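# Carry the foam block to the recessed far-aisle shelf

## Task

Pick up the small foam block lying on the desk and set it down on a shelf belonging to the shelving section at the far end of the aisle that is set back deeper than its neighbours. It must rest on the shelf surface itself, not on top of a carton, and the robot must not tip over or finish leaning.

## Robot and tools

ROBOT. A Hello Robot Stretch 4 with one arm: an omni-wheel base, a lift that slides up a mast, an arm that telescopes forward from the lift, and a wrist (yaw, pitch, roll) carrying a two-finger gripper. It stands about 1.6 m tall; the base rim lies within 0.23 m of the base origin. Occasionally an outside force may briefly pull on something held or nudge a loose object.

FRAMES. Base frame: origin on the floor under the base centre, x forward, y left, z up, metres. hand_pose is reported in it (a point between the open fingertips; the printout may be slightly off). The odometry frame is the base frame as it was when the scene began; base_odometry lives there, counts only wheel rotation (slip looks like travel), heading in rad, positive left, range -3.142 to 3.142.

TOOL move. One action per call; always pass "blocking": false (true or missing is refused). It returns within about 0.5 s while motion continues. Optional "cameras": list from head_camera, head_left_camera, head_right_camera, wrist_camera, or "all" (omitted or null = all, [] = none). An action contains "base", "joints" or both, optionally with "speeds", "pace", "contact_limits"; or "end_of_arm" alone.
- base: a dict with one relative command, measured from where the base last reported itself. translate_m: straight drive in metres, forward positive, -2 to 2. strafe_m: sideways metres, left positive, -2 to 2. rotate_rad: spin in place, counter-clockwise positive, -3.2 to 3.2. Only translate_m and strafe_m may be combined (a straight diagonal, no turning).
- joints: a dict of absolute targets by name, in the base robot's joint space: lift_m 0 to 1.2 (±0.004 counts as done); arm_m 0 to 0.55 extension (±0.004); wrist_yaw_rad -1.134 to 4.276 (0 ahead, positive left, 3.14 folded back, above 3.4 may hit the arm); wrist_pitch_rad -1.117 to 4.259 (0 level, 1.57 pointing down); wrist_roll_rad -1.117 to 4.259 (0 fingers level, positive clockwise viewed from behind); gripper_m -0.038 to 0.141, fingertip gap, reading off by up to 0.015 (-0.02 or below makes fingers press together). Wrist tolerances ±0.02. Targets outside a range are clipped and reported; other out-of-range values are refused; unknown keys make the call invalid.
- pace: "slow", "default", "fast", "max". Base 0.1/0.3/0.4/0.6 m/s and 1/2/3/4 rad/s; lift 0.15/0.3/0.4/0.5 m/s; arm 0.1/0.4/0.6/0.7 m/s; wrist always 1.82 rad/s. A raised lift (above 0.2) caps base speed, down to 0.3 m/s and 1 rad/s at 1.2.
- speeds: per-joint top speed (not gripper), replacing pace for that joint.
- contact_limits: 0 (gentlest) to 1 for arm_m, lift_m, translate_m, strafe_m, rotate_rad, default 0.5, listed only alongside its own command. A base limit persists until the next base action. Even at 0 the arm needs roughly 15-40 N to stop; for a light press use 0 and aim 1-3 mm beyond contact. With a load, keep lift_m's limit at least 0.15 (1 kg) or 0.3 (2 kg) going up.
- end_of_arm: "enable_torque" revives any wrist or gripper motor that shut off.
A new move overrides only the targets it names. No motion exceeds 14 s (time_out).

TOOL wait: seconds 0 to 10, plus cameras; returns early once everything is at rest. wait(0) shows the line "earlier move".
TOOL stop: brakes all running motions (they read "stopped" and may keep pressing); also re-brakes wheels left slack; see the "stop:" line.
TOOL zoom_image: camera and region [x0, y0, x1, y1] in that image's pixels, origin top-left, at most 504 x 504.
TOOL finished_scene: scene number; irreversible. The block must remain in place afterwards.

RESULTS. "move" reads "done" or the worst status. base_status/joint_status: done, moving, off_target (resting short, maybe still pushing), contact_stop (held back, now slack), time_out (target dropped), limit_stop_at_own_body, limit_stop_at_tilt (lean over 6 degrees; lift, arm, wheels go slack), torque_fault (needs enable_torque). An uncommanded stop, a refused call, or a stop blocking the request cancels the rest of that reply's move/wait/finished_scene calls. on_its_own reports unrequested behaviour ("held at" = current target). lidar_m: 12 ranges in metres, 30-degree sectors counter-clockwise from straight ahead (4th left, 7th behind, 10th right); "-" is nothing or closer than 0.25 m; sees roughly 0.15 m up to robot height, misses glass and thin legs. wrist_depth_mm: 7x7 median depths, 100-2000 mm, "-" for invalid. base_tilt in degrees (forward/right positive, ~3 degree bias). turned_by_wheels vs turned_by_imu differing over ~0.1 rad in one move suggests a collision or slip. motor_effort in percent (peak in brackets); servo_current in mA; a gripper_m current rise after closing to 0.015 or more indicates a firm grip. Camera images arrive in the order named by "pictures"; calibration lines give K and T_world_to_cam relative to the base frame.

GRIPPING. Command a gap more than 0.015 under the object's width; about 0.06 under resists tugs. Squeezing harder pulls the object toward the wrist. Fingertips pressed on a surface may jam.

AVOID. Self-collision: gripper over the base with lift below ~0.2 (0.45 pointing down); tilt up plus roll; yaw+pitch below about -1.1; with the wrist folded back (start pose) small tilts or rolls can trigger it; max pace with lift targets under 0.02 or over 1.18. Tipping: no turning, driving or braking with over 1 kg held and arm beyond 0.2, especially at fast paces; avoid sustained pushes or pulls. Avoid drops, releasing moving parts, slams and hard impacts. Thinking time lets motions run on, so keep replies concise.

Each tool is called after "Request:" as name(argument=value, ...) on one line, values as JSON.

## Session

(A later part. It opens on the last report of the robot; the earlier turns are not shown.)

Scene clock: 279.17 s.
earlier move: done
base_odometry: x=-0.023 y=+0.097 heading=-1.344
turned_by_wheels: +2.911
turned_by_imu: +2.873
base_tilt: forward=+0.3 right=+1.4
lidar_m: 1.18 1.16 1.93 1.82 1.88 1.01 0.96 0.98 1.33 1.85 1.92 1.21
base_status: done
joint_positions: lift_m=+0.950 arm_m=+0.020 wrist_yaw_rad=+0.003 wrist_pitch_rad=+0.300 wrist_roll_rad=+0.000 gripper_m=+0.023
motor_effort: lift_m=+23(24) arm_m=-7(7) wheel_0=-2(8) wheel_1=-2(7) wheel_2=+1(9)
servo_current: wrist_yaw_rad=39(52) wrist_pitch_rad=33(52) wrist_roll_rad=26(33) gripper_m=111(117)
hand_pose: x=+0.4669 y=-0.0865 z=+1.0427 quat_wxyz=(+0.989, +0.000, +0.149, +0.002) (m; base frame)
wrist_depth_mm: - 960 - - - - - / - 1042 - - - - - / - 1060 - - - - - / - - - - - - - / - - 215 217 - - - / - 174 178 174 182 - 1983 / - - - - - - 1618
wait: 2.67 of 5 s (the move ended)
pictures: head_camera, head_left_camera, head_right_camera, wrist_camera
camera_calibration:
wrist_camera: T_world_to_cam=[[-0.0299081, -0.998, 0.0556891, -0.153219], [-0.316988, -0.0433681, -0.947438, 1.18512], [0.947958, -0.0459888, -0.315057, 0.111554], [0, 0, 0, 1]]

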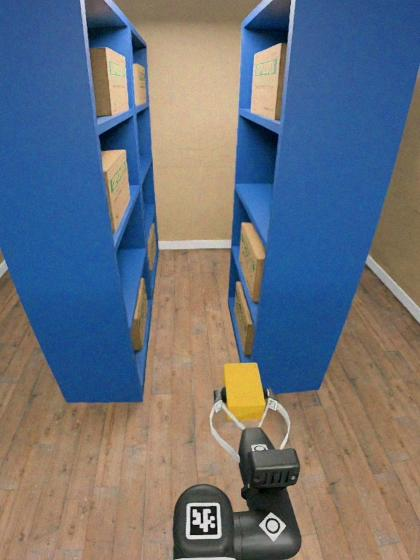

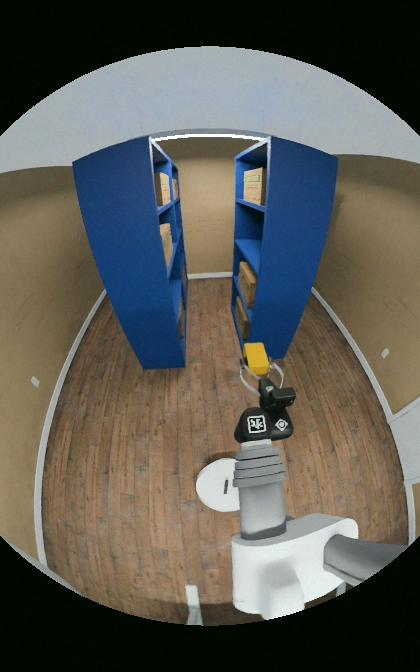

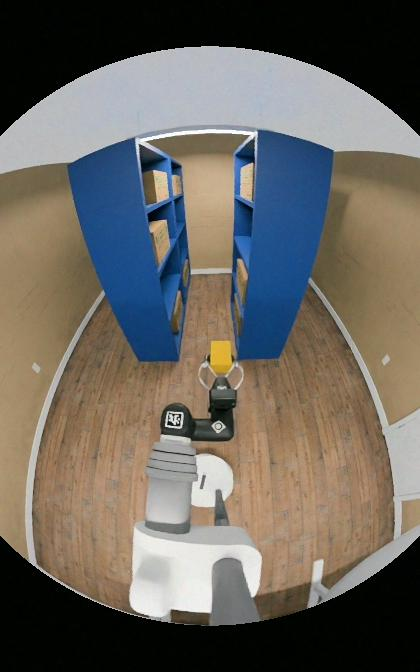

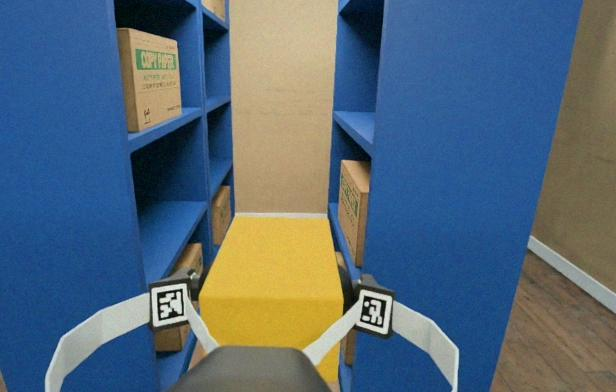

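Request:
zoom_image(camera="head_camera", region=[60, 150, 340, 420])

Scaled by 1.800 from the camera's 420x560 image, which has a finer 1200x1600 frame.

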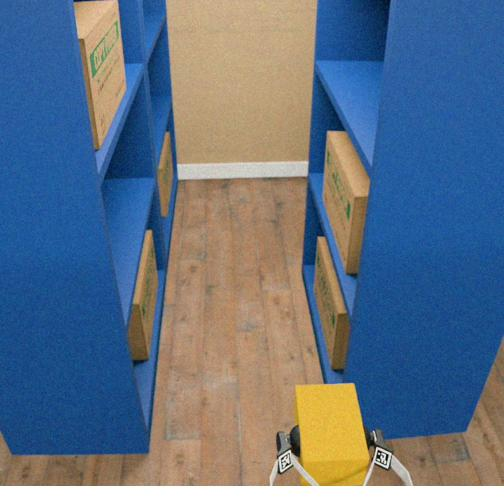

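Request:
move(base={"rotate_rad": 0.04}, blocking=false, cameras=[])

Request:
wait(seconds=1.5, cameras=[])

Request:
move(base={"translate_m": 0.9, "strafe_m": -0.047}, contact_limits={"translate_m": 0.3}, blocking=false, cameras=[])

Request:
wait(seconds=6)

Scene clock: 314.93 s.
move: moving
base_odometry: x=-0.023 y=+0.097 heading=-1.305
turned_by_wheels: +0.040
turned_by_imu: +0.038
base_tilt: forward=+0.5 right=+1.3
lidar_m: 1.18 1.15 1.90 1.83 1.91 0.99 0.95 0.99 1.39 1.86 1.95 1.16
base_status: rotate_rad moving
joint_positions: lift_m=+0.950 arm_m=+0.020 wrist_yaw_rad=+0.003 wrist_pitch_rad=+0.300 wrist_roll_rad=+0.000 gripper_m=+0.023
motor_effort: lift_m=+23(23) arm_m=-6(7) wheel_0=-3(5) wheel_1=-2(6) wheel_2=-1(5)
servo_current: wrist_yaw_rad=39(39) wrist_pitch_rad=39(52) wrist_roll_rad=33(33) gripper_m=104(117)
hand_pose: x=+0.4669 y=-0.0866 z=+1.0427 quat_wxyz=(+0.989, +0.000, +0.149, +0.002) (m; base frame)
wrist_depth_mm: - 960 - - - - - / - 1008 - - - - 878 / - - - - - - - / - - - - - - - / - - 214 217 - - - / - 174 178 174 184 - 1983 / - - - - - - 1576
pictures: none

Scene clock: 315.13 s.
earlier move: done
base_odometry: x=-0.023 y=+0.097 heading=-1.305
turned_by_wheels: +0.000
turned_by_imu: +0.000
base_tilt: forward=+0.3 right=+1.2
lidar_m: 1.16 1.17 1.89 1.82 1.90 1.00 0.93 0.98 1.37 1.86 1.95 1.18
base_status: done
joint_positions: lift_m=+0.950 arm_m=+0.020 wrist_yaw_rad=+0.003 wrist_pitch_rad=+0.300 wrist_roll_rad=+0.000 gripper_m=+0.023
motor_effort: lift_m=+23(23) arm_m=-6(7) wheel_0=-3(5) wheel_1=+0(6) wheel_2=-1(5)
servo_current: wrist_yaw_rad=33(39) wrist_pitch_rad=39(52) wrist_roll_rad=26(33) gripper_m=111(117)
hand_pose: x=+0.4669 y=-0.0866 z=+1.0427 quat_wxyz=(+0.989, +0.000, +0.149, +0.002) (m; base frame)
wrist_depth_mm: - 931 - - - - - / - 1008 - - - - 854 / - - - - - - - / - - - - - - - / - - 213 216 - - - / - 174 177 175 183 - - / - - - - - - 1661
wait: 0.20 of 1.5 s (the move ended)
pictures: none

Scene clock: 315.63 s.
move: moving
base_odometry: x=-0.016 y=+0.066 heading=-1.304
turned_by_wheels: +0.000
turned_by_imu: +0.000
base_tilt: forward=+0.2 right=+1.5
lidar_m: 1.13 1.11 1.91 1.83 1.89 1.03 0.97 1.02 1.40 1.83 1.95 1.13
base_status: translate_m moving; strafe_m moving
joint_positions: lift_m=+0.950 arm_m=+0.020 wrist_yaw_rad=+0.003 wrist_pitch_rad=+0.300 wrist_roll_rad=+0.000 gripper_m=+0.023
measured_speeds: translate_m=+0.123 strafe_m=-0.005 rotate_rad=+0.001 lift_m=+0.000 arm_m=+0.000 wrist_yaw_rad=+0.000 wrist_pitch_rad=+0.000 wrist_roll_rad=+0.000
motor_effort: lift_m=+23(23) arm_m=-6(6) wheel_0=+7(8) wheel_1=+5(6) wheel_2=-9(10)
servo_current: wrist_yaw_rad=39(39) wrist_pitch_rad=33(46) wrist_roll_rad=33(33) gripper_m=104(117)
contact_limits: translate_m 0.3
hand_pose: x=+0.4669 y=-0.0866 z=+1.0427 quat_wxyz=(+0.989, +0.000, +0.149, +0.002) (m; base frame)
wrist_depth_mm: - 960 - - - - - / - 991 - - - - - / - 991 - - - - - / - - - - - - - / - - 213 218 - - - / - 174 177 175 183 - 1983 / - - 180 - - - 1661
pictures: none

Scene clock: 319.63 s.
earlier move: done
base_odometry: x=+0.169 y=-0.783 heading=-1.304
turned_by_wheels: +0.000
turned_by_imu: -0.002
base_tilt: forward=+0.3 right=+1.4
lidar_m: 0.99 0.47 0.39 1.88 1.95 2.66 2.20 1.94 1.91 1.81 0.34 0.36
base_status: done
joint_positions: lift_m=+0.950 arm_m=+0.020 wrist_yaw_rad=+0.003 wrist_pitch_rad=+0.300 wrist_roll_rad=+0.000 gripper_m=+0.023
motor_effort: lift_m=+23(23) arm_m=-6(6) wheel_0=+3(8) wheel_1=+0(7) wheel_2=+0(10)
servo_current: wrist_yaw_rad=33(52) wrist_pitch_rad=39(59) wrist_roll_rad=26(33) gripper_m=104(124)
contact_limits: translate_m 0.3
hand_pose: x=+0.4669 y=-0.0866 z=+1.0427 quat_wxyz=(+0.989, +0.000, +0.149, +0.002) (m; base frame)
wrist_depth_mm: - - 1618 - - - - / - - 1863 - - - - / - - 1863 - - - - / - - 1921 - - - - / - - 214 218 - - - / - 174 178 174 185 574 - / - - - - 627 466 -
wait: 4.00 of 6 s (the move ended)
pictures: head_camera, head_left_camera, head_right_camera, wrist_camera
camera_calibration:
wrist_camera: T_world_to_cam=[[-0.0299963, -0.997997, 0.0556892, -0.153202], [-0.316991, -0.0433402, -0.947438, 1.18511], [0.947954, -0.0460726, -0.315057, 0.111568], [0, 0, 0, 1]]

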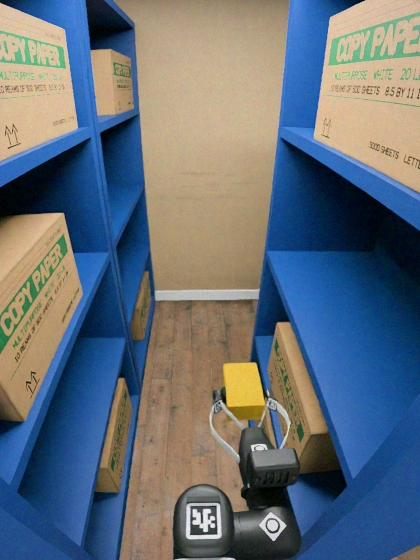

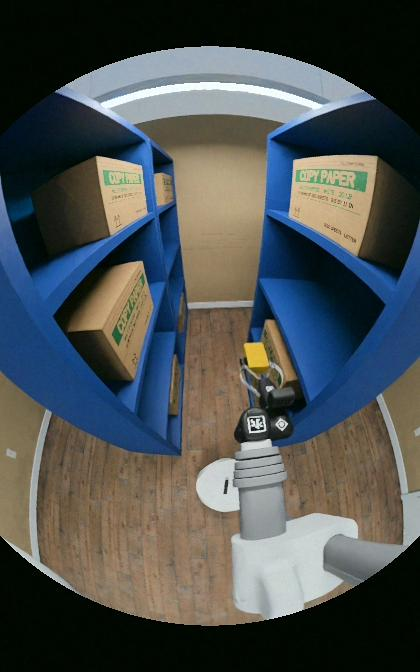

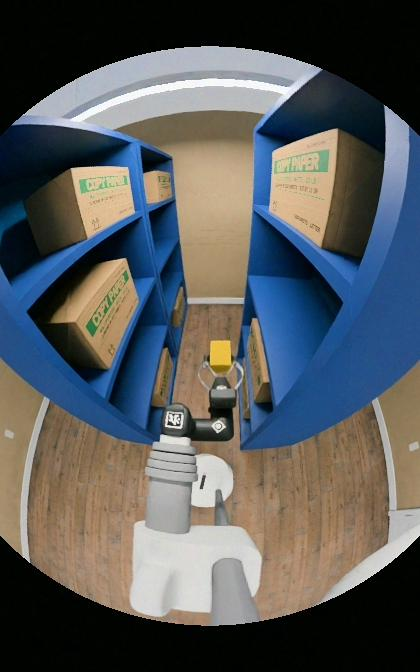

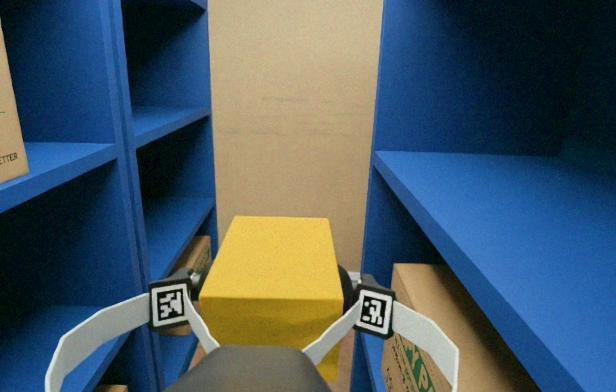

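Request:
zoom_image(camera="head_camera", region=[90, 200, 400, 500])

Scaled by 1.626 from the camera's 420x560 image, which has a finer 1200x1600 frame.

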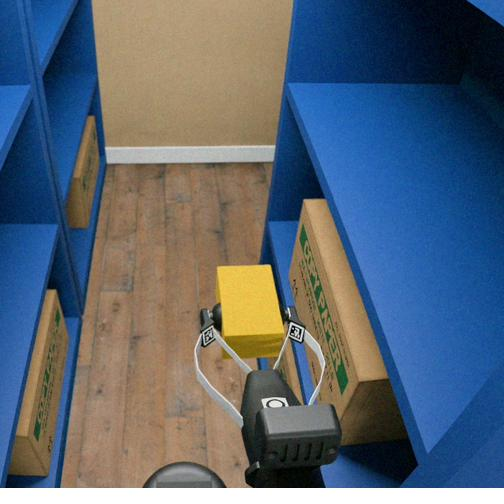

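Request:
move(base={"strafe_m": 0.042}, contact_limits={"strafe_m": 0.3}, blocking=false, cameras=[])

Request:
wait(seconds=1.5, cameras=[])

Request:
move(base={"translate_m": 0.6, "strafe_m": 0.006}, contact_limits={"translate_m": 0.3}, blocking=false, cameras=[])

Request:
wait(seconds=4, cameras=["head_camera", "wrist_camera"])

Scene clock: 364.43 s.
move: moving
base_odometry: x=+0.201 y=-0.775 heading=-1.304
turned_by_wheels: +0.000
turned_by_imu: -0.001
base_tilt: forward=+0.4 right=+1.4
lidar_m: 1.11 0.43 0.38 1.85 1.92 2.62 2.20 1.93 1.94 1.86 0.37 0.41
base_status: strafe_m moving
joint_positions: lift_m=+0.950 arm_m=+0.020 wrist_yaw_rad=+0.003 wrist_pitch_rad=+0.300 wrist_roll_rad=+0.000 gripper_m=+0.023
measured_speeds: translate_m=+0.000 strafe_m=+0.078 rotate_rad=+0.003 lift_m=+0.000 arm_m=+0.000 wrist_yaw_rad=+0.000 wrist_pitch_rad=+0.000 wrist_roll_rad=+0.000
motor_effort: lift_m=+23(23) arm_m=-6(6) wheel_0=-1(10) wheel_1=-2(9) wheel_2=+0(1)
servo_current: wrist_yaw_rad=39(46) wrist_pitch_rad=46(46) wrist_roll_rad=26(33) gripper_m=111(117)
contact_limits: strafe_m 0.3
hand_pose: x=+0.4669 y=-0.0866 z=+1.0427 quat_wxyz=(+0.989, +0.000, +0.149, +0.002) (m; base frame)
wrist_depth_mm: - - - - - - - / - - 1708 - - - - / 574 - 1808 - - - - / - - 1983 - - - - / - - 215 217 - - - / - 175 177 174 184 609 - / - - - - 707 492 469
pictures: none

Scene clock: 365.57 s.
earlier move: done
base_odometry: x=+0.210 y=-0.772 heading=-1.304
turned_by_wheels: +0.000
turned_by_imu: +0.000
base_tilt: forward=+0.5 right=+1.4
lidar_m: 1.16 0.42 0.37 1.84 1.92 2.59 2.19 1.96 1.98 1.86 0.39 0.40
base_status: done
joint_positions: lift_m=+0.950 arm_m=+0.020 wrist_yaw_rad=+0.003 wrist_pitch_rad=+0.300 wrist_roll_rad=+0.000 gripper_m=+0.023
motor_effort: lift_m=+23(23) arm_m=-6(6) wheel_0=-1(10) wheel_1=+0(9) wheel_2=+0(2)
servo_current: wrist_yaw_rad=33(46) wrist_pitch_rad=46(52) wrist_roll_rad=26(33) gripper_m=98(117)
contact_limits: strafe_m 0.3
hand_pose: x=+0.4669 y=-0.0866 z=+1.0427 quat_wxyz=(+0.989, +0.000, +0.149, +0.002) (m; base frame)
wrist_depth_mm: - - - - - - - / 549 - 1708 - - - - / 559 - 1863 - - - - / - - 1921 - - - - / - - 214 217 - - - / - 173 178 174 184 615 - / - - - - 759 504 492
wait: 1.13 of 1.5 s (the move ended)
pictures: none

Scene clock: 366.07 s.
move: moving
base_odometry: x=+0.218 y=-0.803 heading=-1.305
turned_by_wheels: +0.000
turned_by_imu: +0.000
base_tilt: forward=+0.5 right=+1.2
lidar_m: 1.13 0.39 0.34 1.83 1.91 2.60 2.23 1.96 1.96 1.86 0.35 0.41
base_status: translate_m moving; strafe_m moving
joint_positions: lift_m=+0.950 arm_m=+0.020 wrist_yaw_rad=+0.003 wrist_pitch_rad=+0.300 wrist_roll_rad=+0.000 gripper_m=+0.023
measured_speeds: translate_m=+0.124 strafe_m=+0.001 rotate_rad=-0.007 lift_m=+0.000 arm_m=+0.000 wrist_yaw_rad=+0.000 wrist_pitch_rad=+0.000 wrist_roll_rad=+0.000
motor_effort: lift_m=+23(23) arm_m=-6(6) wheel_0=+6(7) wheel_1=+6(7) wheel_2=-9(9)
servo_current: wrist_yaw_rad=46(46) wrist_pitch_rad=46(52) wrist_roll_rad=26(33) gripper_m=104(117)
contact_limits: translate_m 0.3
hand_pose: x=+0.4669 y=-0.0866 z=+1.0427 quat_wxyz=(+0.989, +0.000, +0.149, +0.002) (m; base frame)
wrist_depth_mm: - - 1661 - - - - / - - 1708 - - - - / - - 1808 - - - - / - - 1921 - - - - / - - 214 218 - - - / - 174 177 175 183 603 - / - - - - 723 500 488
pictures: none

Scene clock: 369.07 s.
earlier move: done
base_odometry: x=+0.374 y=-1.349 heading=-1.304
turned_by_wheels: +0.000
turned_by_imu: -0.001
base_tilt: forward=+0.3 right=+1.3
lidar_m: 1.20 0.41 0.26 0.26 0.26 0.41 3.26 0.44 0.30 0.29 0.29 0.41
base_status: done
joint_positions: lift_m=+0.950 arm_m=+0.020 wrist_yaw_rad=+0.003 wrist_pitch_rad=+0.300 wrist_roll_rad=+0.000 gripper_m=+0.023
motor_effort: lift_m=+23(23) arm_m=-6(6) wheel_0=+2(7) wheel_1=+0(7) wheel_2=+2(10)
servo_current: wrist_yaw_rad=39(46) wrist_pitch_rad=52(52) wrist_roll_rad=33(33) gripper_m=111(117)
contact_limits: translate_m 0.3
hand_pose: x=+0.4669 y=-0.0866 z=+1.0427 quat_wxyz=(+0.989, +0.000, +0.149, +0.002) (m; base frame)
wrist_depth_mm: - - - - - 1118 - / 1118 - - - - 1160 - / - - 1205 - - 1255 297 / - - 1255 - - 1336 298 / - - 215 217 - 1336 304 / - 175 178 174 182 1281 307 / - 1118 180 - 1464 359 330
wait: 3.00 of 4 s (the move ended)
pictures: head_camera, wrist_camera
camera_calibration:
wrist_camera: T_world_to_cam=[[-0.0299965, -0.997997, 0.0556894, -0.153202], [-0.316993, -0.0433402, -0.947437, 1.18511], [0.947953, -0.046073, -0.315058, 0.11157], [0, 0, 0, 1]]

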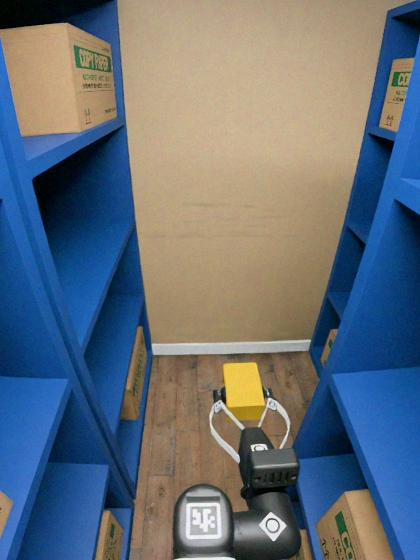

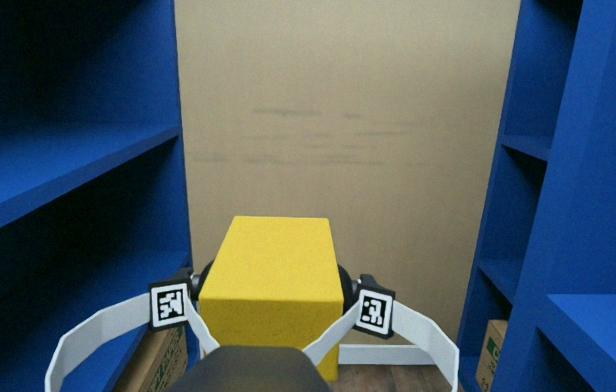

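Request:
move(base={"rotate_rad": 0.024}, contact_limits={"rotate_rad": 0.3}, blocking=false, cameras=[])

Request:
wait(seconds=1.5, cameras=[])

Request:
move(base={"translate_m": 0.82, "strafe_m": -0.012}, contact_limits={"translate_m": 0.3}, blocking=false, cameras=[])

Request:
wait(seconds=5)

Scene clock: 390.60 s.
move: moving
base_odometry: x=+0.373 y=-1.349 heading=-1.281
turned_by_wheels: +0.024
turned_by_imu: +0.023
base_tilt: forward=+0.3 right=+1.4
lidar_m: 1.12 0.40 0.29 0.26 0.28 0.40 2.80 0.42 0.32 0.29 0.31 0.43
base_status: rotate_rad moving
joint_positions: lift_m=+0.950 arm_m=+0.020 wrist_yaw_rad=+0.003 wrist_pitch_rad=+0.300 wrist_roll_rad=+0.000 gripper_m=+0.023
motor_effort: lift_m=+23(23) arm_m=-6(6) wheel_0=-4(4) wheel_1=+1(4) wheel_2=-1(4)
servo_current: wrist_yaw_rad=26(39) wrist_pitch_rad=46(52) wrist_roll_rad=26(39) gripper_m=104(111)
contact_limits: rotate_rad 0.3
hand_pose: x=+0.4669 y=-0.0866 z=+1.0427 quat_wxyz=(+0.989, +0.000, +0.149, +0.002) (m; base frame)
wrist_depth_mm: - - 1118 - - - - / 1160 - 1160 - - 1182 - / - - 1229 - - 1229 - / - - 1281 - - 1308 310 / - - 227 218 - 1366 307 / - 174 177 175 182 1397 320 / - 1078 180 - 1464 1229 332
pictures: none

Scene clock: 390.97 s.
earlier move: done
base_odometry: x=+0.373 y=-1.349 heading=-1.281
turned_by_wheels: +0.000
turned_by_imu: +0.000
base_tilt: forward=+0.4 right=+1.4
lidar_m: 1.10 0.41 0.28 0.25 0.29 0.41 2.81 0.42 0.31 0.28 0.29 0.41
base_status: done
joint_positions: lift_m=+0.950 arm_m=+0.020 wrist_yaw_rad=+0.003 wrist_pitch_rad=+0.300 wrist_roll_rad=+0.000 gripper_m=+0.023
motor_effort: lift_m=+23(23) arm_m=-6(6) wheel_0=-4(4) wheel_1=+0(4) wheel_2=-1(4)
servo_current: wrist_yaw_rad=39(46) wrist_pitch_rad=39(52) wrist_roll_rad=20(39) gripper_m=98(111)
contact_limits: rotate_rad 0.3
hand_pose: x=+0.4669 y=-0.0866 z=+1.0427 quat_wxyz=(+0.989, +0.000, +0.149, +0.002) (m; base frame)
wrist_depth_mm: - - 1160 - - - - / 1138 - 1182 - - 1182 - / - - 1255 - - 1229 - / - - 1281 - - 1281 - / - - 216 219 - 1308 312 / - 175 178 175 183 - 324 / - 1060 1255 - 1430 1308 325
wait: 0.37 of 1.5 s (the move ended)
pictures: none

Scene clock: 391.47 s.
move: moving
base_odometry: x=+0.382 y=-1.381 heading=-1.280
turned_by_wheels: +0.000
turned_by_imu: +0.000
base_tilt: forward=+0.4 right=+1.5
lidar_m: 1.12 0.41 0.27 0.27 0.28 0.41 2.83 0.43 0.30 0.28 0.29 0.43
base_status: translate_m moving; strafe_m moving
joint_positions: lift_m=+0.950 arm_m=+0.020 wrist_yaw_rad=+0.003 wrist_pitch_rad=+0.300 wrist_roll_rad=+0.000 gripper_m=+0.023
measured_speeds: translate_m=+0.125 strafe_m=+0.000 rotate_rad=-0.001 lift_m=+0.000 arm_m=+0.000 wrist_yaw_rad=+0.000 wrist_pitch_rad=+0.000 wrist_roll_rad=+0.000
motor_effort: lift_m=+23(23) arm_m=-6(6) wheel_0=+6(7) wheel_1=+6(6) wheel_2=-9(9)
servo_current: wrist_yaw_rad=39(46) wrist_pitch_rad=39(52) wrist_roll_rad=26(33) gripper_m=98(117)
contact_limits: translate_m 0.3
hand_pose: x=+0.4669 y=-0.0866 z=+1.0427 quat_wxyz=(+0.989, +0.000, +0.149, +0.002) (m; base frame)
wrist_depth_mm: - - - - - - - / 1118 - - - - 1160 - / - - 1205 - - 1229 - / - - 1281 - - 1281 - / - - 215 217 - 1336 - / - 174 178 175 182 1336 300 / - 1098 180 - 1464 1366 304
pictures: none

Scene clock: 395.20 s.
earlier move: done
base_odometry: x=+0.597 y=-2.139 heading=-1.280
turned_by_wheels: +0.000
turned_by_imu: -0.001
base_tilt: forward=+0.3 right=+1.3
lidar_m: 0.67 0.40 0.27 0.27 0.29 0.42 1.14 0.42 0.39 0.74 0.77 0.70
base_status: done
joint_positions: lift_m=+0.950 arm_m=+0.020 wrist_yaw_rad=+0.003 wrist_pitch_rad=+0.300 wrist_roll_rad=+0.000 gripper_m=+0.023
motor_effort: lift_m=+23(23) arm_m=-6(6) wheel_0=+1(8) wheel_1=+1(7) wheel_2=+2(10)
servo_current: wrist_yaw_rad=39(46) wrist_pitch_rad=52(52) wrist_roll_rad=33(33) gripper_m=111(117)
contact_limits: translate_m 0.3
hand_pose: x=+0.4669 y=-0.0866 z=+1.0427 quat_wxyz=(+0.989, +0.000, +0.149, +0.002) (m; base frame)
wrist_depth_mm: - - - - - - - / - - - - - - - / - - - - - - - / - - - - - - - / - - 213 217 - - - / - 174 177 175 182 - - / - - - - - - -
wait: 3.73 of 5 s (the move ended)
pictures: head_camera, head_left_camera, head_right_camera, wrist_camera
camera_calibration:
wrist_camera: T_world_to_cam=[[-0.0300154, -0.997997, 0.0556894, -0.153199], [-0.316994, -0.0433343, -0.947437, 1.18511], [0.947953, -0.0460909, -0.315058, 0.111573], [0, 0, 0, 1]]

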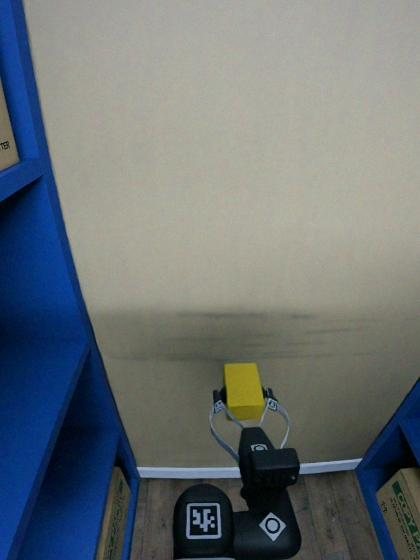

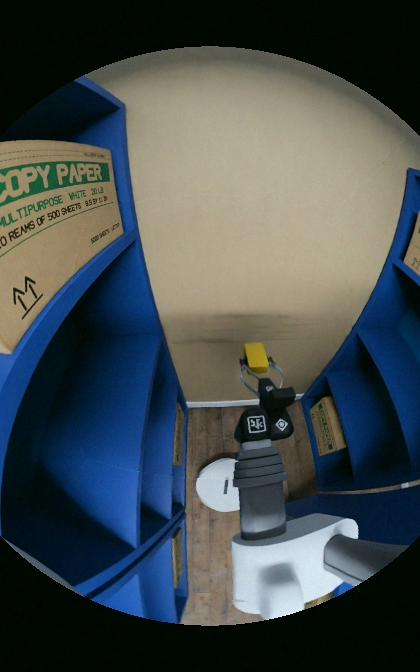

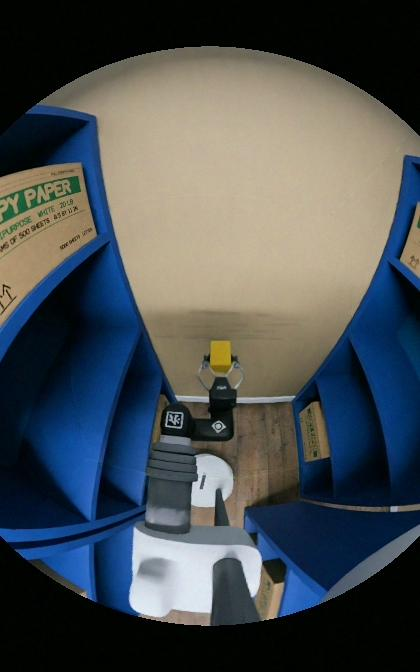

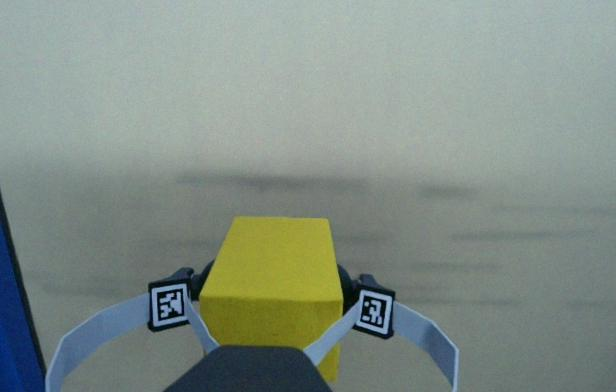

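Request:
move(base={"rotate_rad": -1.57}, contact_limits={"rotate_rad": 0.3}, blocking=false, cameras=[])

Request:
wait(seconds=4)

Scene clock: 403.47 s.
move: moving
base_odometry: x=+0.597 y=-2.139 heading=-1.509
turned_by_wheels: -0.229
turned_by_imu: -0.226
base_tilt: forward=+0.4 right=+1.2
lidar_m: 0.67 0.56 0.31 0.27 0.27 0.32 0.65 0.56 0.37 0.54 0.72 0.77
base_status: rotate_rad moving
joint_positions: lift_m=+0.950 arm_m=+0.020 wrist_yaw_rad=+0.003 wrist_pitch_rad=+0.300 wrist_roll_rad=+0.000 gripper_m=+0.023
measured_speeds: translate_m=+0.002 strafe_m=-0.001 rotate_rad=-0.875 lift_m=+0.000 arm_m=+0.000 wrist_yaw_rad=+0.000 wrist_pitch_rad=+0.000 wrist_roll_rad=+0.000
motor_effort: lift_m=+23(23) arm_m=-6(6) wheel_0=+7(7) wheel_1=+6(7) wheel_2=+7(8)
servo_current: wrist_yaw_rad=39(46) wrist_pitch_rad=39(59) wrist_roll_rad=33(33) gripper_m=104(117)
contact_limits: rotate_rad 0.3
hand_pose: x=+0.4669 y=-0.0866 z=+1.0427 quat_wxyz=(+0.989, +0.000, +0.149, +0.002) (m; base frame)
wrist_depth_mm: - - - - - - - / - - - - - - - / - - - - - - - / - - - - - - - / - - 213 217 - - - / - 173 177 175 183 - - / - - - - - - -
pictures: none

Scene clock: 405.27 s.
earlier move: done
base_odometry: x=+0.597 y=-2.139 heading=-2.850
turned_by_wheels: -1.341
turned_by_imu: -1.324
base_tilt: forward=+0.4 right=+1.5
lidar_m: 0.73 0.77 0.70 0.65 0.39 0.30 0.27 0.31 0.42 1.12 0.43 0.36
base_status: done
joint_positions: lift_m=+0.950 arm_m=+0.020 wrist_yaw_rad=+0.003 wrist_pitch_rad=+0.300 wrist_roll_rad=+0.000 gripper_m=+0.023
motor_effort: lift_m=+23(23) arm_m=-6(6) wheel_0=+1(7) wheel_1=+0(8) wheel_2=+2(8)
servo_current: wrist_yaw_rad=26(46) wrist_pitch_rad=46(59) wrist_roll_rad=26(33) gripper_m=111(117)
contact_limits: rotate_rad 0.3
hand_pose: x=+0.4669 y=-0.0866 z=+1.0427 quat_wxyz=(+0.989, +0.000, +0.149, +0.002) (m; base frame)
wrist_depth_mm: - - - - - 330 240 / - - - - - 327 237 / - - - - - 324 237 / - - - - 530 322 225 / 1042 - 213 217 - 324 236 / - 174 177 175 184 317 232 / - - - - 603 290 230
wait: 1.80 of 4 s (the move ended)
pictures: head_camera, head_left_camera, head_right_camera, wrist_camera
camera_calibration:
wrist_camera: T_world_to_cam=[[-0.0300152, -0.997997, 0.0556891, -0.153199], [-0.316994, -0.0433341, -0.947437, 1.18511], [0.947952, -0.0460906, -0.315058, 0.111568], [0, 0, 0, 1]]

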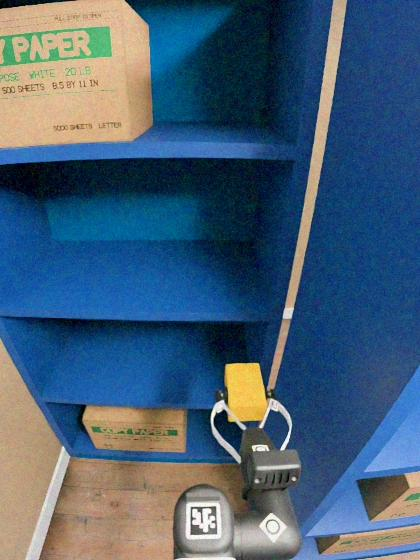

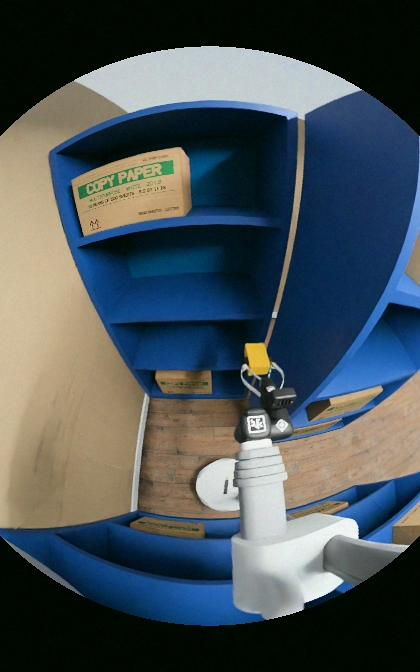

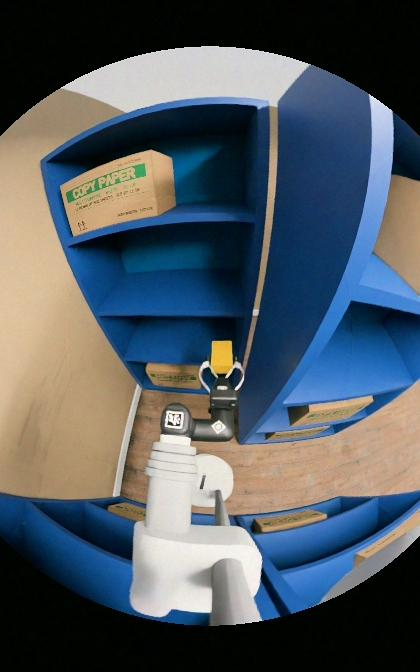

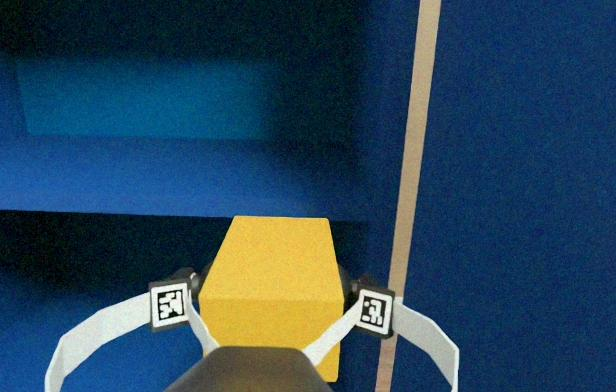

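Request:
move(base={"strafe_m": 0.2}, joints={"lift_m": 1.05}, contact_limits={"strafe_m": 0.3}, blocking=false, cameras=[])

Request:
wait(seconds=3)

Scene clock: 418.23 s.
move: moving
base_odometry: x=+0.608 y=-2.174 heading=-2.850
turned_by_wheels: +0.000
turned_by_imu: -0.001
base_tilt: forward=+0.3 right=+1.4
lidar_m: 0.73 0.77 0.66 0.63 0.40 0.29 0.28 0.32 0.43 1.10 0.42 0.41
base_status: strafe_m moving
joint_positions: lift_m=+0.989 arm_m=+0.020 wrist_yaw_rad=+0.003 wrist_pitch_rad=+0.300 wrist_roll_rad=+0.000 gripper_m=+0.023
joint_status: lift_m moving
measured_speeds: translate_m=+0.000 strafe_m=+0.144 rotate_rad=+0.001 lift_m=+0.149 arm_m=+0.000 wrist_yaw_rad=+0.000 wrist_pitch_rad=+0.000 wrist_roll_rad=+0.000
motor_effort: lift_m=+26(26) arm_m=-6(6) wheel_0=-10(10) wheel_1=+7(9) wheel_2=+0(2)
servo_current: wrist_yaw_rad=33(46) wrist_pitch_rad=46(52) wrist_roll_rad=20(39) gripper_m=111(117)
contact_limits: strafe_m 0.3
hand_pose: x=+0.4669 y=-0.0866 z=+1.0818 quat_wxyz=(+0.989, +0.000, +0.149, +0.002) (m; base frame)
wrist_depth_mm: - - - - - 364 283 / 917 - - - - 389 285 / - - - - - 384 268 / - - - - 597 359 281 / 1042 - 213 217 539 357 277 / - 175 178 175 185 351 274 / - - - - 634 327 260
pictures: none

Scene clock: 419.87 s.
earlier move: done
base_odometry: x=+0.654 y=-2.330 heading=-2.850
turned_by_wheels: +0.000
turned_by_imu: +0.000
base_tilt: forward=+0.3 right=+1.6
lidar_m: 0.73 0.68 0.48 0.47 0.38 0.29 0.26 0.30 0.42 1.10 0.54 0.62
base_status: done
joint_positions: lift_m=+1.050 arm_m=+0.020 wrist_yaw_rad=+0.003 wrist_pitch_rad=+0.300 wrist_roll_rad=+0.000 gripper_m=+0.023
joint_status: all done
motor_effort: lift_m=+24(27) arm_m=-6(6) wheel_0=-1(11) wheel_1=+0(10) wheel_2=+0(2)
servo_current: wrist_yaw_rad=33(46) wrist_pitch_rad=39(65) wrist_roll_rad=33(39) gripper_m=111(117)
contact_limits: strafe_m 0.3
hand_pose: x=+0.4669 y=-0.0866 z=+1.1426 quat_wxyz=(+0.989, +0.000, +0.149, +0.002) (m; base frame)
wrist_depth_mm: - - - - - - - / - 904 - - - - - / - 976 - - - - - / - - - - - - - / - - 214 219 - - - / - 174 178 175 182 - - / - - - - 917 591 -
wait: 1.63 of 3 s (the move ended)
pictures: head_camera, head_left_camera, head_right_camera, wrist_camera
camera_calibration:
wrist_camera: T_world_to_cam=[[-0.0300153, -0.997997, 0.0556891, -0.158763], [-0.316994, -0.0433341, -0.947437, 1.27978], [0.947952, -0.0460908, -0.315058, 0.143049], [0, 0, 0, 1]]

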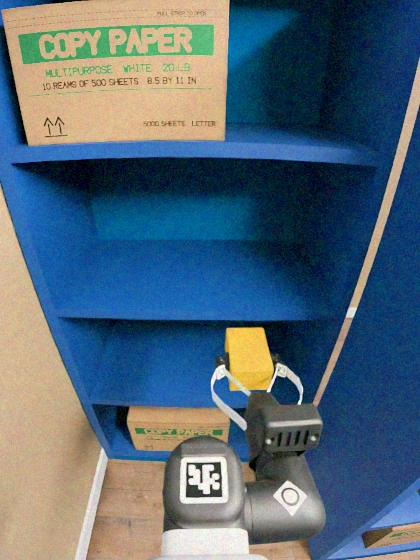

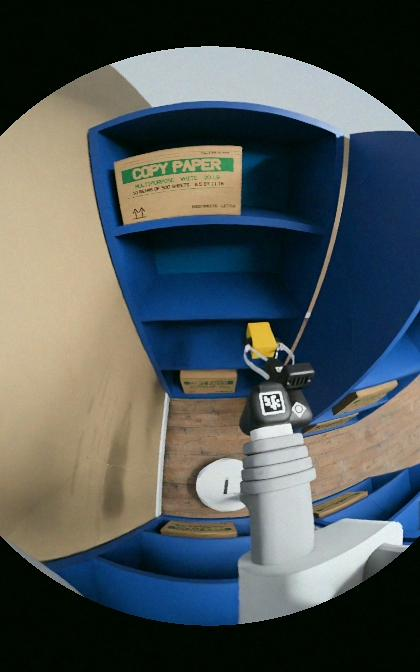

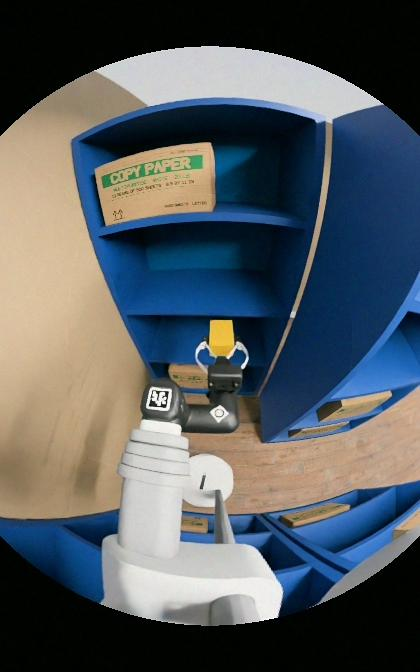

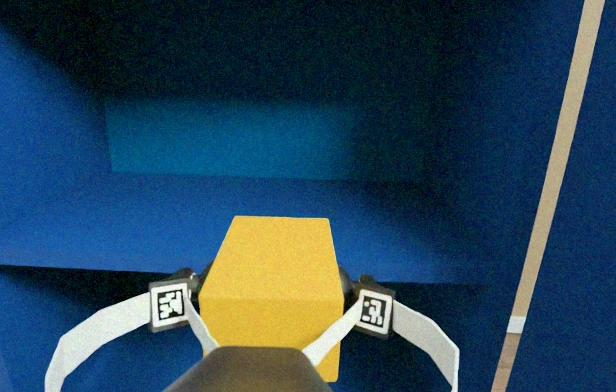

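Request:
move(joints={"arm_m": 0.48}, contact_limits={"arm_m": 0.2}, speeds={"arm_m": 0.3}, blocking=false, cameras=[])

Request:
wait(seconds=4, cameras=["wrist_camera", "head_camera"])

Scene clock: 432.47 s.
move: moving
base_odometry: x=+0.654 y=-2.330 heading=-2.850
turned_by_wheels: +0.000
turned_by_imu: -0.001
base_tilt: forward=+0.3 right=+1.3
lidar_m: 0.74 0.70 0.50 0.48 0.38 0.30 0.28 0.30 0.42 1.12 0.52 0.61
joint_positions: lift_m=+1.050 arm_m=+0.072 wrist_yaw_rad=+0.003 wrist_pitch_rad=+0.300 wrist_roll_rad=+0.000 gripper_m=+0.023
joint_status: arm_m moving
measured_speeds: translate_m=+0.000 strafe_m=+0.000 rotate_rad=+0.000 lift_m=+0.000 arm_m=+0.198 wrist_yaw_rad=+0.000 wrist_pitch_rad=+0.000 wrist_roll_rad=+0.000
motor_effort: lift_m=+24(24) arm_m=+6(8) wheel_0=-1(1) wheel_1=+0(0) wheel_2=+0(0)
servo_current: wrist_yaw_rad=39(39) wrist_pitch_rad=39(46) wrist_roll_rad=26(39) gripper_m=104(117)
contact_limits: arm_m 0.2; strafe_m 0.3
hand_pose: x=+0.5188 y=-0.0866 z=+1.1426 quat_wxyz=(+0.989, +0.000, +0.149, +0.002) (m; base frame)
wrist_depth_mm: - - - - - - - / - - - - - - - / - - - - - - - / - - - - - - - / - - 215 218 - 597 - / - 174 177 175 182 - - / - - - - 904 - -
pictures: none

Scene clock: 434.53 s.
earlier move: done
base_odometry: x=+0.654 y=-2.330 heading=-2.850
turned_by_wheels: +0.000
turned_by_imu: +0.000
base_tilt: forward=+0.3 right=+1.4
lidar_m: 0.74 0.69 0.49 0.48 0.37 0.28 0.27 0.31 0.41 1.12 0.53 0.62
joint_positions: lift_m=+1.050 arm_m=+0.480 wrist_yaw_rad=+0.003 wrist_pitch_rad=+0.300 wrist_roll_rad=+0.000 gripper_m=+0.023
joint_status: all done
motor_effort: lift_m=+24(24) arm_m=+7(10) wheel_0=-1(1) wheel_1=+0(0) wheel_2=+0(0)
servo_current: wrist_yaw_rad=39(46) wrist_pitch_rad=33(59) wrist_roll_rad=26(39) gripper_m=104(117)
contact_limits: arm_m 0.2; strafe_m 0.3
hand_pose: x=+0.9264 y=-0.0866 z=+1.1426 quat_wxyz=(+0.989, +0.000, +0.149, +0.002) (m; base frame)
wrist_depth_mm: - - - - - - - / - - - - - - - / - - - - - - - / - - - - - - - / - - 213 217 - - - / - 174 178 174 182 - 436 / - - - - - - -
wait: 2.07 of 4 s (the move ended)
pictures: head_camera, wrist_camera
camera_calibration:
wrist_camera: T_world_to_cam=[[-0.0300154, -0.997997, 0.0556892, -0.14497], [-0.316994, -0.0433341, -0.947437, 1.42545], [0.947952, -0.0460908, -0.315058, -0.292558], [0, 0, 0, 1]]

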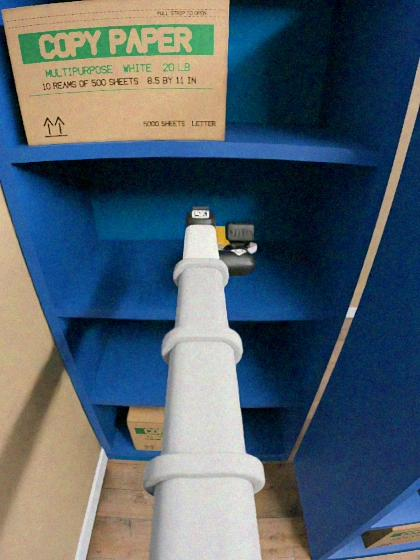

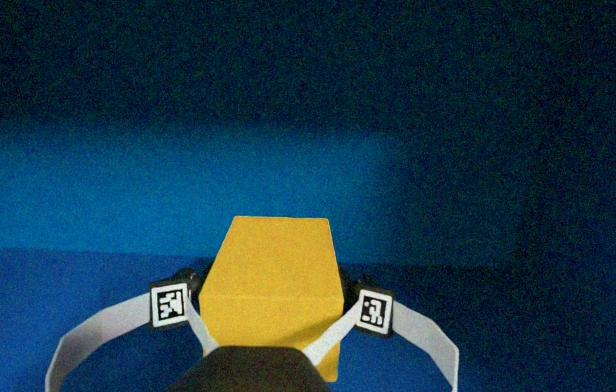

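Request:
move(joints={"lift_m": 0.965}, pace="slow", contact_limits={"lift_m": 0.15}, blocking=false, cameras=[])

Request:
wait(seconds=2, cameras=["wrist_camera", "head_camera"])

Scene clock: 442.50 s.
move: moving
base_odometry: x=+0.654 y=-2.330 heading=-2.850
turned_by_wheels: +0.000
turned_by_imu: -0.001
base_tilt: forward=+0.3 right=+1.3
lidar_m: 0.72 0.69 0.50 0.47 0.36 0.29 0.26 0.31 0.42 1.10 0.53 0.63
joint_positions: lift_m=+1.024 arm_m=+0.480 wrist_yaw_rad=+0.003 wrist_pitch_rad=+0.300 wrist_roll_rad=+0.000 gripper_m=+0.023
joint_status: lift_m moving
measured_speeds: translate_m=+0.000 strafe_m=+0.000 rotate_rad=+0.000 lift_m=-0.099 arm_m=+0.000 wrist_yaw_rad=+0.000 wrist_pitch_rad=+0.000 wrist_roll_rad=+0.000
motor_effort: lift_m=+13(24) arm_m=+7(7) wheel_0=-1(1) wheel_1=+0(0) wheel_2=+0(0)
servo_current: wrist_yaw_rad=39(46) wrist_pitch_rad=39(59) wrist_roll_rad=26(33) gripper_m=111(117)
contact_limits: arm_m 0.2; lift_m 0.15; strafe_m 0.3
hand_pose: x=+0.9264 y=-0.0866 z=+1.1172 quat_wxyz=(+0.989, +0.000, +0.149, +0.002) (m; base frame)
wrist_depth_mm: - - - - - - - / - - - - - - - / - - - - - - - / - - - - - - - / - - 213 216 - - - / - 174 177 174 183 - - / - - - - - - -
pictures: none

Scene clock: 443.60 s.
earlier move: done
base_odometry: x=+0.654 y=-2.330 heading=-2.850
turned_by_wheels: +0.000
turned_by_imu: +0.000
base_tilt: forward=+0.4 right=+1.5
lidar_m: 0.73 0.65 0.50 0.47 0.40 0.30 0.27 0.30 0.41 1.12 0.52 0.63
joint_positions: lift_m=+0.965 arm_m=+0.480 wrist_yaw_rad=+0.003 wrist_pitch_rad=+0.300 wrist_roll_rad=+0.000 gripper_m=+0.023
joint_status: all done
motor_effort: lift_m=+14(24) arm_m=+7(7) wheel_0=-1(1) wheel_1=+0(0) wheel_2=+0(0)
servo_current: wrist_yaw_rad=33(46) wrist_pitch_rad=39(59) wrist_roll_rad=26(33) gripper_m=111(117)
contact_limits: arm_m 0.2; lift_m 0.15; strafe_m 0.3
hand_pose: x=+0.9264 y=-0.0866 z=+1.0584 quat_wxyz=(+0.989, +0.000, +0.149, +0.002) (m; base frame)
wrist_depth_mm: - - - - - - - / - - - - - - - / - - - - - - - / - - - - - - - / - - 214 216 - - - / - 174 178 175 183 - - / - - - - - - -
wait: 1.10 of 2 s (the move ended)
pictures: head_camera, wrist_camera
camera_calibration:
wrist_camera: T_world_to_cam=[[-0.0300155, -0.997997, 0.0556892, -0.140282], [-0.316994, -0.0433341, -0.947437, 1.34568], [0.947952, -0.0460909, -0.315058, -0.319085], [0, 0, 0, 1]]

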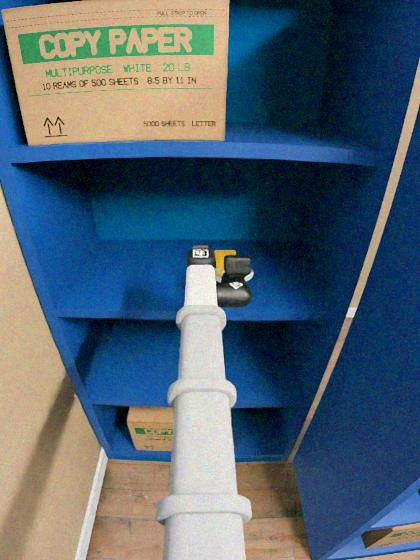

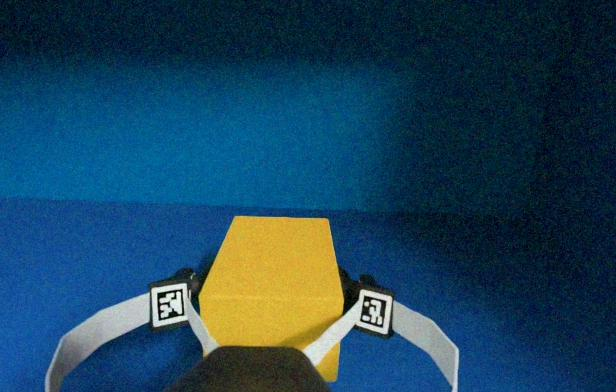

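Request:
move(joints={"lift_m": 0.938}, pace="slow", contact_limits={"lift_m": 0.1}, blocking=false, cameras=[])

Request:
wait(seconds=1.5, cameras=["wrist_camera"])

Request:
move(joints={"gripper_m": 0.045}, pace="slow", blocking=false, cameras=[])

Request:
wait(seconds=2, cameras=["wrist_camera"])

Scene clock: 462.50 s.
move: moving
base_odometry: x=+0.654 y=-2.330 heading=-2.850
turned_by_wheels: +0.000
turned_by_imu: -0.001
base_tilt: forward=+0.3 right=+1.3
lidar_m: 0.72 0.67 0.47 0.47 0.40 0.29 0.28 0.33 0.42 1.12 0.53 0.64
joint_positions: lift_m=+0.943 arm_m=+0.480 wrist_yaw_rad=+0.003 wrist_pitch_rad=+0.300 wrist_roll_rad=+0.000 gripper_m=+0.023
joint_status: lift_m moving
measured_speeds: translate_m=+0.000 strafe_m=+0.000 rotate_rad=+0.000 lift_m=-0.048 arm_m=+0.000 wrist_yaw_rad=+0.000 wrist_pitch_rad=+0.000 wrist_roll_rad=+0.000
motor_effort: lift_m=+14(15) arm_m=+6(7) wheel_0=-1(1) wheel_1=+0(0) wheel_2=+0(0)
servo_current: wrist_yaw_rad=39(46) wrist_pitch_rad=39(59) wrist_roll_rad=26(33) gripper_m=104(117)
contact_limits: arm_m 0.2; lift_m 0.1; strafe_m 0.3
hand_pose: x=+0.9264 y=-0.0866 z=+1.0363 quat_wxyz=(+0.989, +0.000, +0.149, +0.002) (m; base frame)
wrist_depth_mm: - - - - - - - / - - - - - - - / - - - - - - - / - - - - - - - / - - 213 217 - - - / - 174 177 174 183 - - / - - - - - - -
pictures: none

Scene clock: 463.03 s.
earlier move: done
base_odometry: x=+0.654 y=-2.330 heading=-2.850
turned_by_wheels: +0.000
turned_by_imu: +0.000
base_tilt: forward=+0.3 right=+1.3
lidar_m: 0.73 0.67 0.48 0.48 0.38 0.28 0.27 0.31 0.41 1.14 0.52 0.63
joint_positions: lift_m=+0.938 arm_m=+0.480 wrist_yaw_rad=+0.003 wrist_pitch_rad=+0.300 wrist_roll_rad=+0.000 gripper_m=+0.023
joint_status: all done
motor_effort: lift_m=+14(16) arm_m=+7(7) wheel_0=-1(1) wheel_1=+0(0) wheel_2=+0(0)
servo_current: wrist_yaw_rad=39(46) wrist_pitch_rad=26(59) wrist_roll_rad=33(33) gripper_m=111(117)
contact_limits: arm_m 0.2; lift_m 0.1; strafe_m 0.3
hand_pose: x=+0.9264 y=-0.0866 z=+1.0314 quat_wxyz=(+0.989, +0.000, +0.149, +0.002) (m; base frame)
wrist_depth_mm: - - - - - - - / - - - - - - - / - - - - - - - / - - - - - - - / - - 214 217 - - - / - 174 178 175 183 - - / - - - - - - -
wait: 0.53 of 1.5 s (the move ended)
pictures: wrist_camera
camera_calibration:
wrist_camera: T_world_to_cam=[[-0.0300159, -0.997997, 0.0556893, -0.138777], [-0.316994, -0.043334, -0.947437, 1.32009], [0.947952, -0.0460913, -0.315058, -0.327595], [0, 0, 0, 1]]

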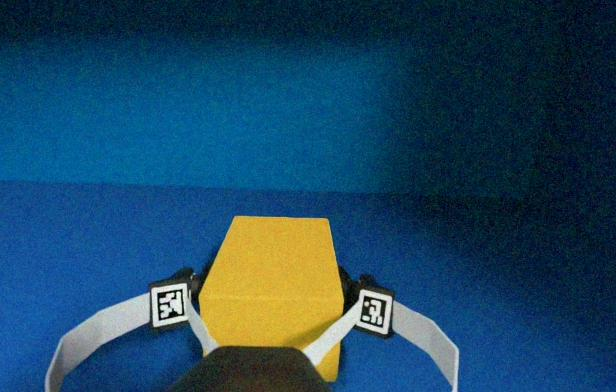

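Scene clock: 463.53 s.
move: moving
base_odometry: x=+0.654 y=-2.330 heading=-2.850
turned_by_wheels: +0.000
turned_by_imu: +0.000
base_tilt: forward=+0.4 right=+1.4
lidar_m: 0.73 0.66 0.48 0.47 0.38 0.26 0.27 0.32 0.40 1.11 0.52 0.61
joint_positions: lift_m=+0.938 arm_m=+0.480 wrist_yaw_rad=+0.003 wrist_pitch_rad=+0.300 wrist_roll_rad=+0.000 gripper_m=+0.033
joint_status: gripper_m moving
motor_effort: lift_m=+14(14) arm_m=+7(7) wheel_0=-1(1) wheel_1=+0(1) wheel_2=+0(0)
servo_current: wrist_yaw_rad=39(39) wrist_pitch_rad=46(46) wrist_roll_rad=26(33) gripper_m=65(98)
contact_limits: arm_m 0.2; lift_m 0.1; strafe_m 0.3
hand_pose: x=+0.9264 y=-0.0866 z=+1.0314 quat_wxyz=(+0.989, +0.000, +0.149, +0.002) (m; base frame)
wrist_depth_mm: - - - - - - - / - - - - - - - / - - - - - - - / - - - - - - - / - - 217 219 - - - / - 172 180 179 185 - - / - - - - - - -
pictures: none

Scene clock: 464.27 s.
earlier move: done
base_odometry: x=+0.654 y=-2.330 heading=-2.850
turned_by_wheels: +0.000
turned_by_imu: +0.000
base_tilt: forward=+0.5 right=+1.4
lidar_m: 0.73 0.67 0.47 0.46 0.37 0.29 0.28 0.34 0.41 1.12 0.53 0.63
joint_positions: lift_m=+0.938 arm_m=+0.480 wrist_yaw_rad=+0.003 wrist_pitch_rad=+0.300 wrist_roll_rad=+0.000 gripper_m=+0.045
joint_status: all done
motor_effort: lift_m=+14(14) arm_m=+6(7) wheel_0=-1(1) wheel_1=+0(1) wheel_2=+0(0)
servo_current: wrist_yaw_rad=33(46) wrist_pitch_rad=33(52) wrist_roll_rad=33(33) gripper_m=52(98)
contact_limits: arm_m 0.2; lift_m 0.1; strafe_m 0.3
hand_pose: x=+0.9264 y=-0.0866 z=+1.0314 quat_wxyz=(+0.989, +0.000, +0.149, +0.002) (m; base frame)
wrist_depth_mm: - - - - - - - / - - - - - - - / - - - - - - - / - - - - - - - / - - 206 221 - - - / - 168 184 181 185 - - / - - - 153 - - -
wait: 0.73 of 2 s (the move ended)
pictures: wrist_camera
camera_calibration:
wrist_camera: T_world_to_cam=[[-0.0300159, -0.997997, 0.0556891, -0.138777], [-0.316994, -0.0433338, -0.947437, 1.32009], [0.947952, -0.0460913, -0.315058, -0.327595], [0, 0, 0, 1]]

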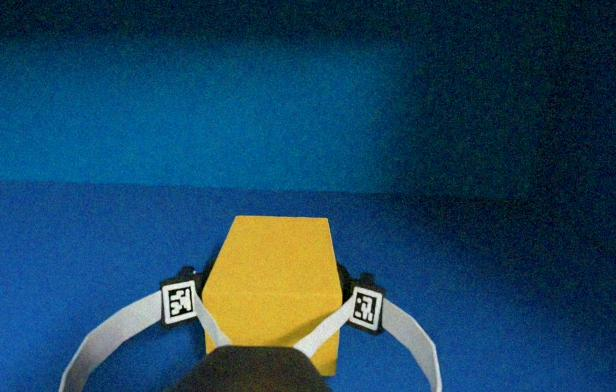

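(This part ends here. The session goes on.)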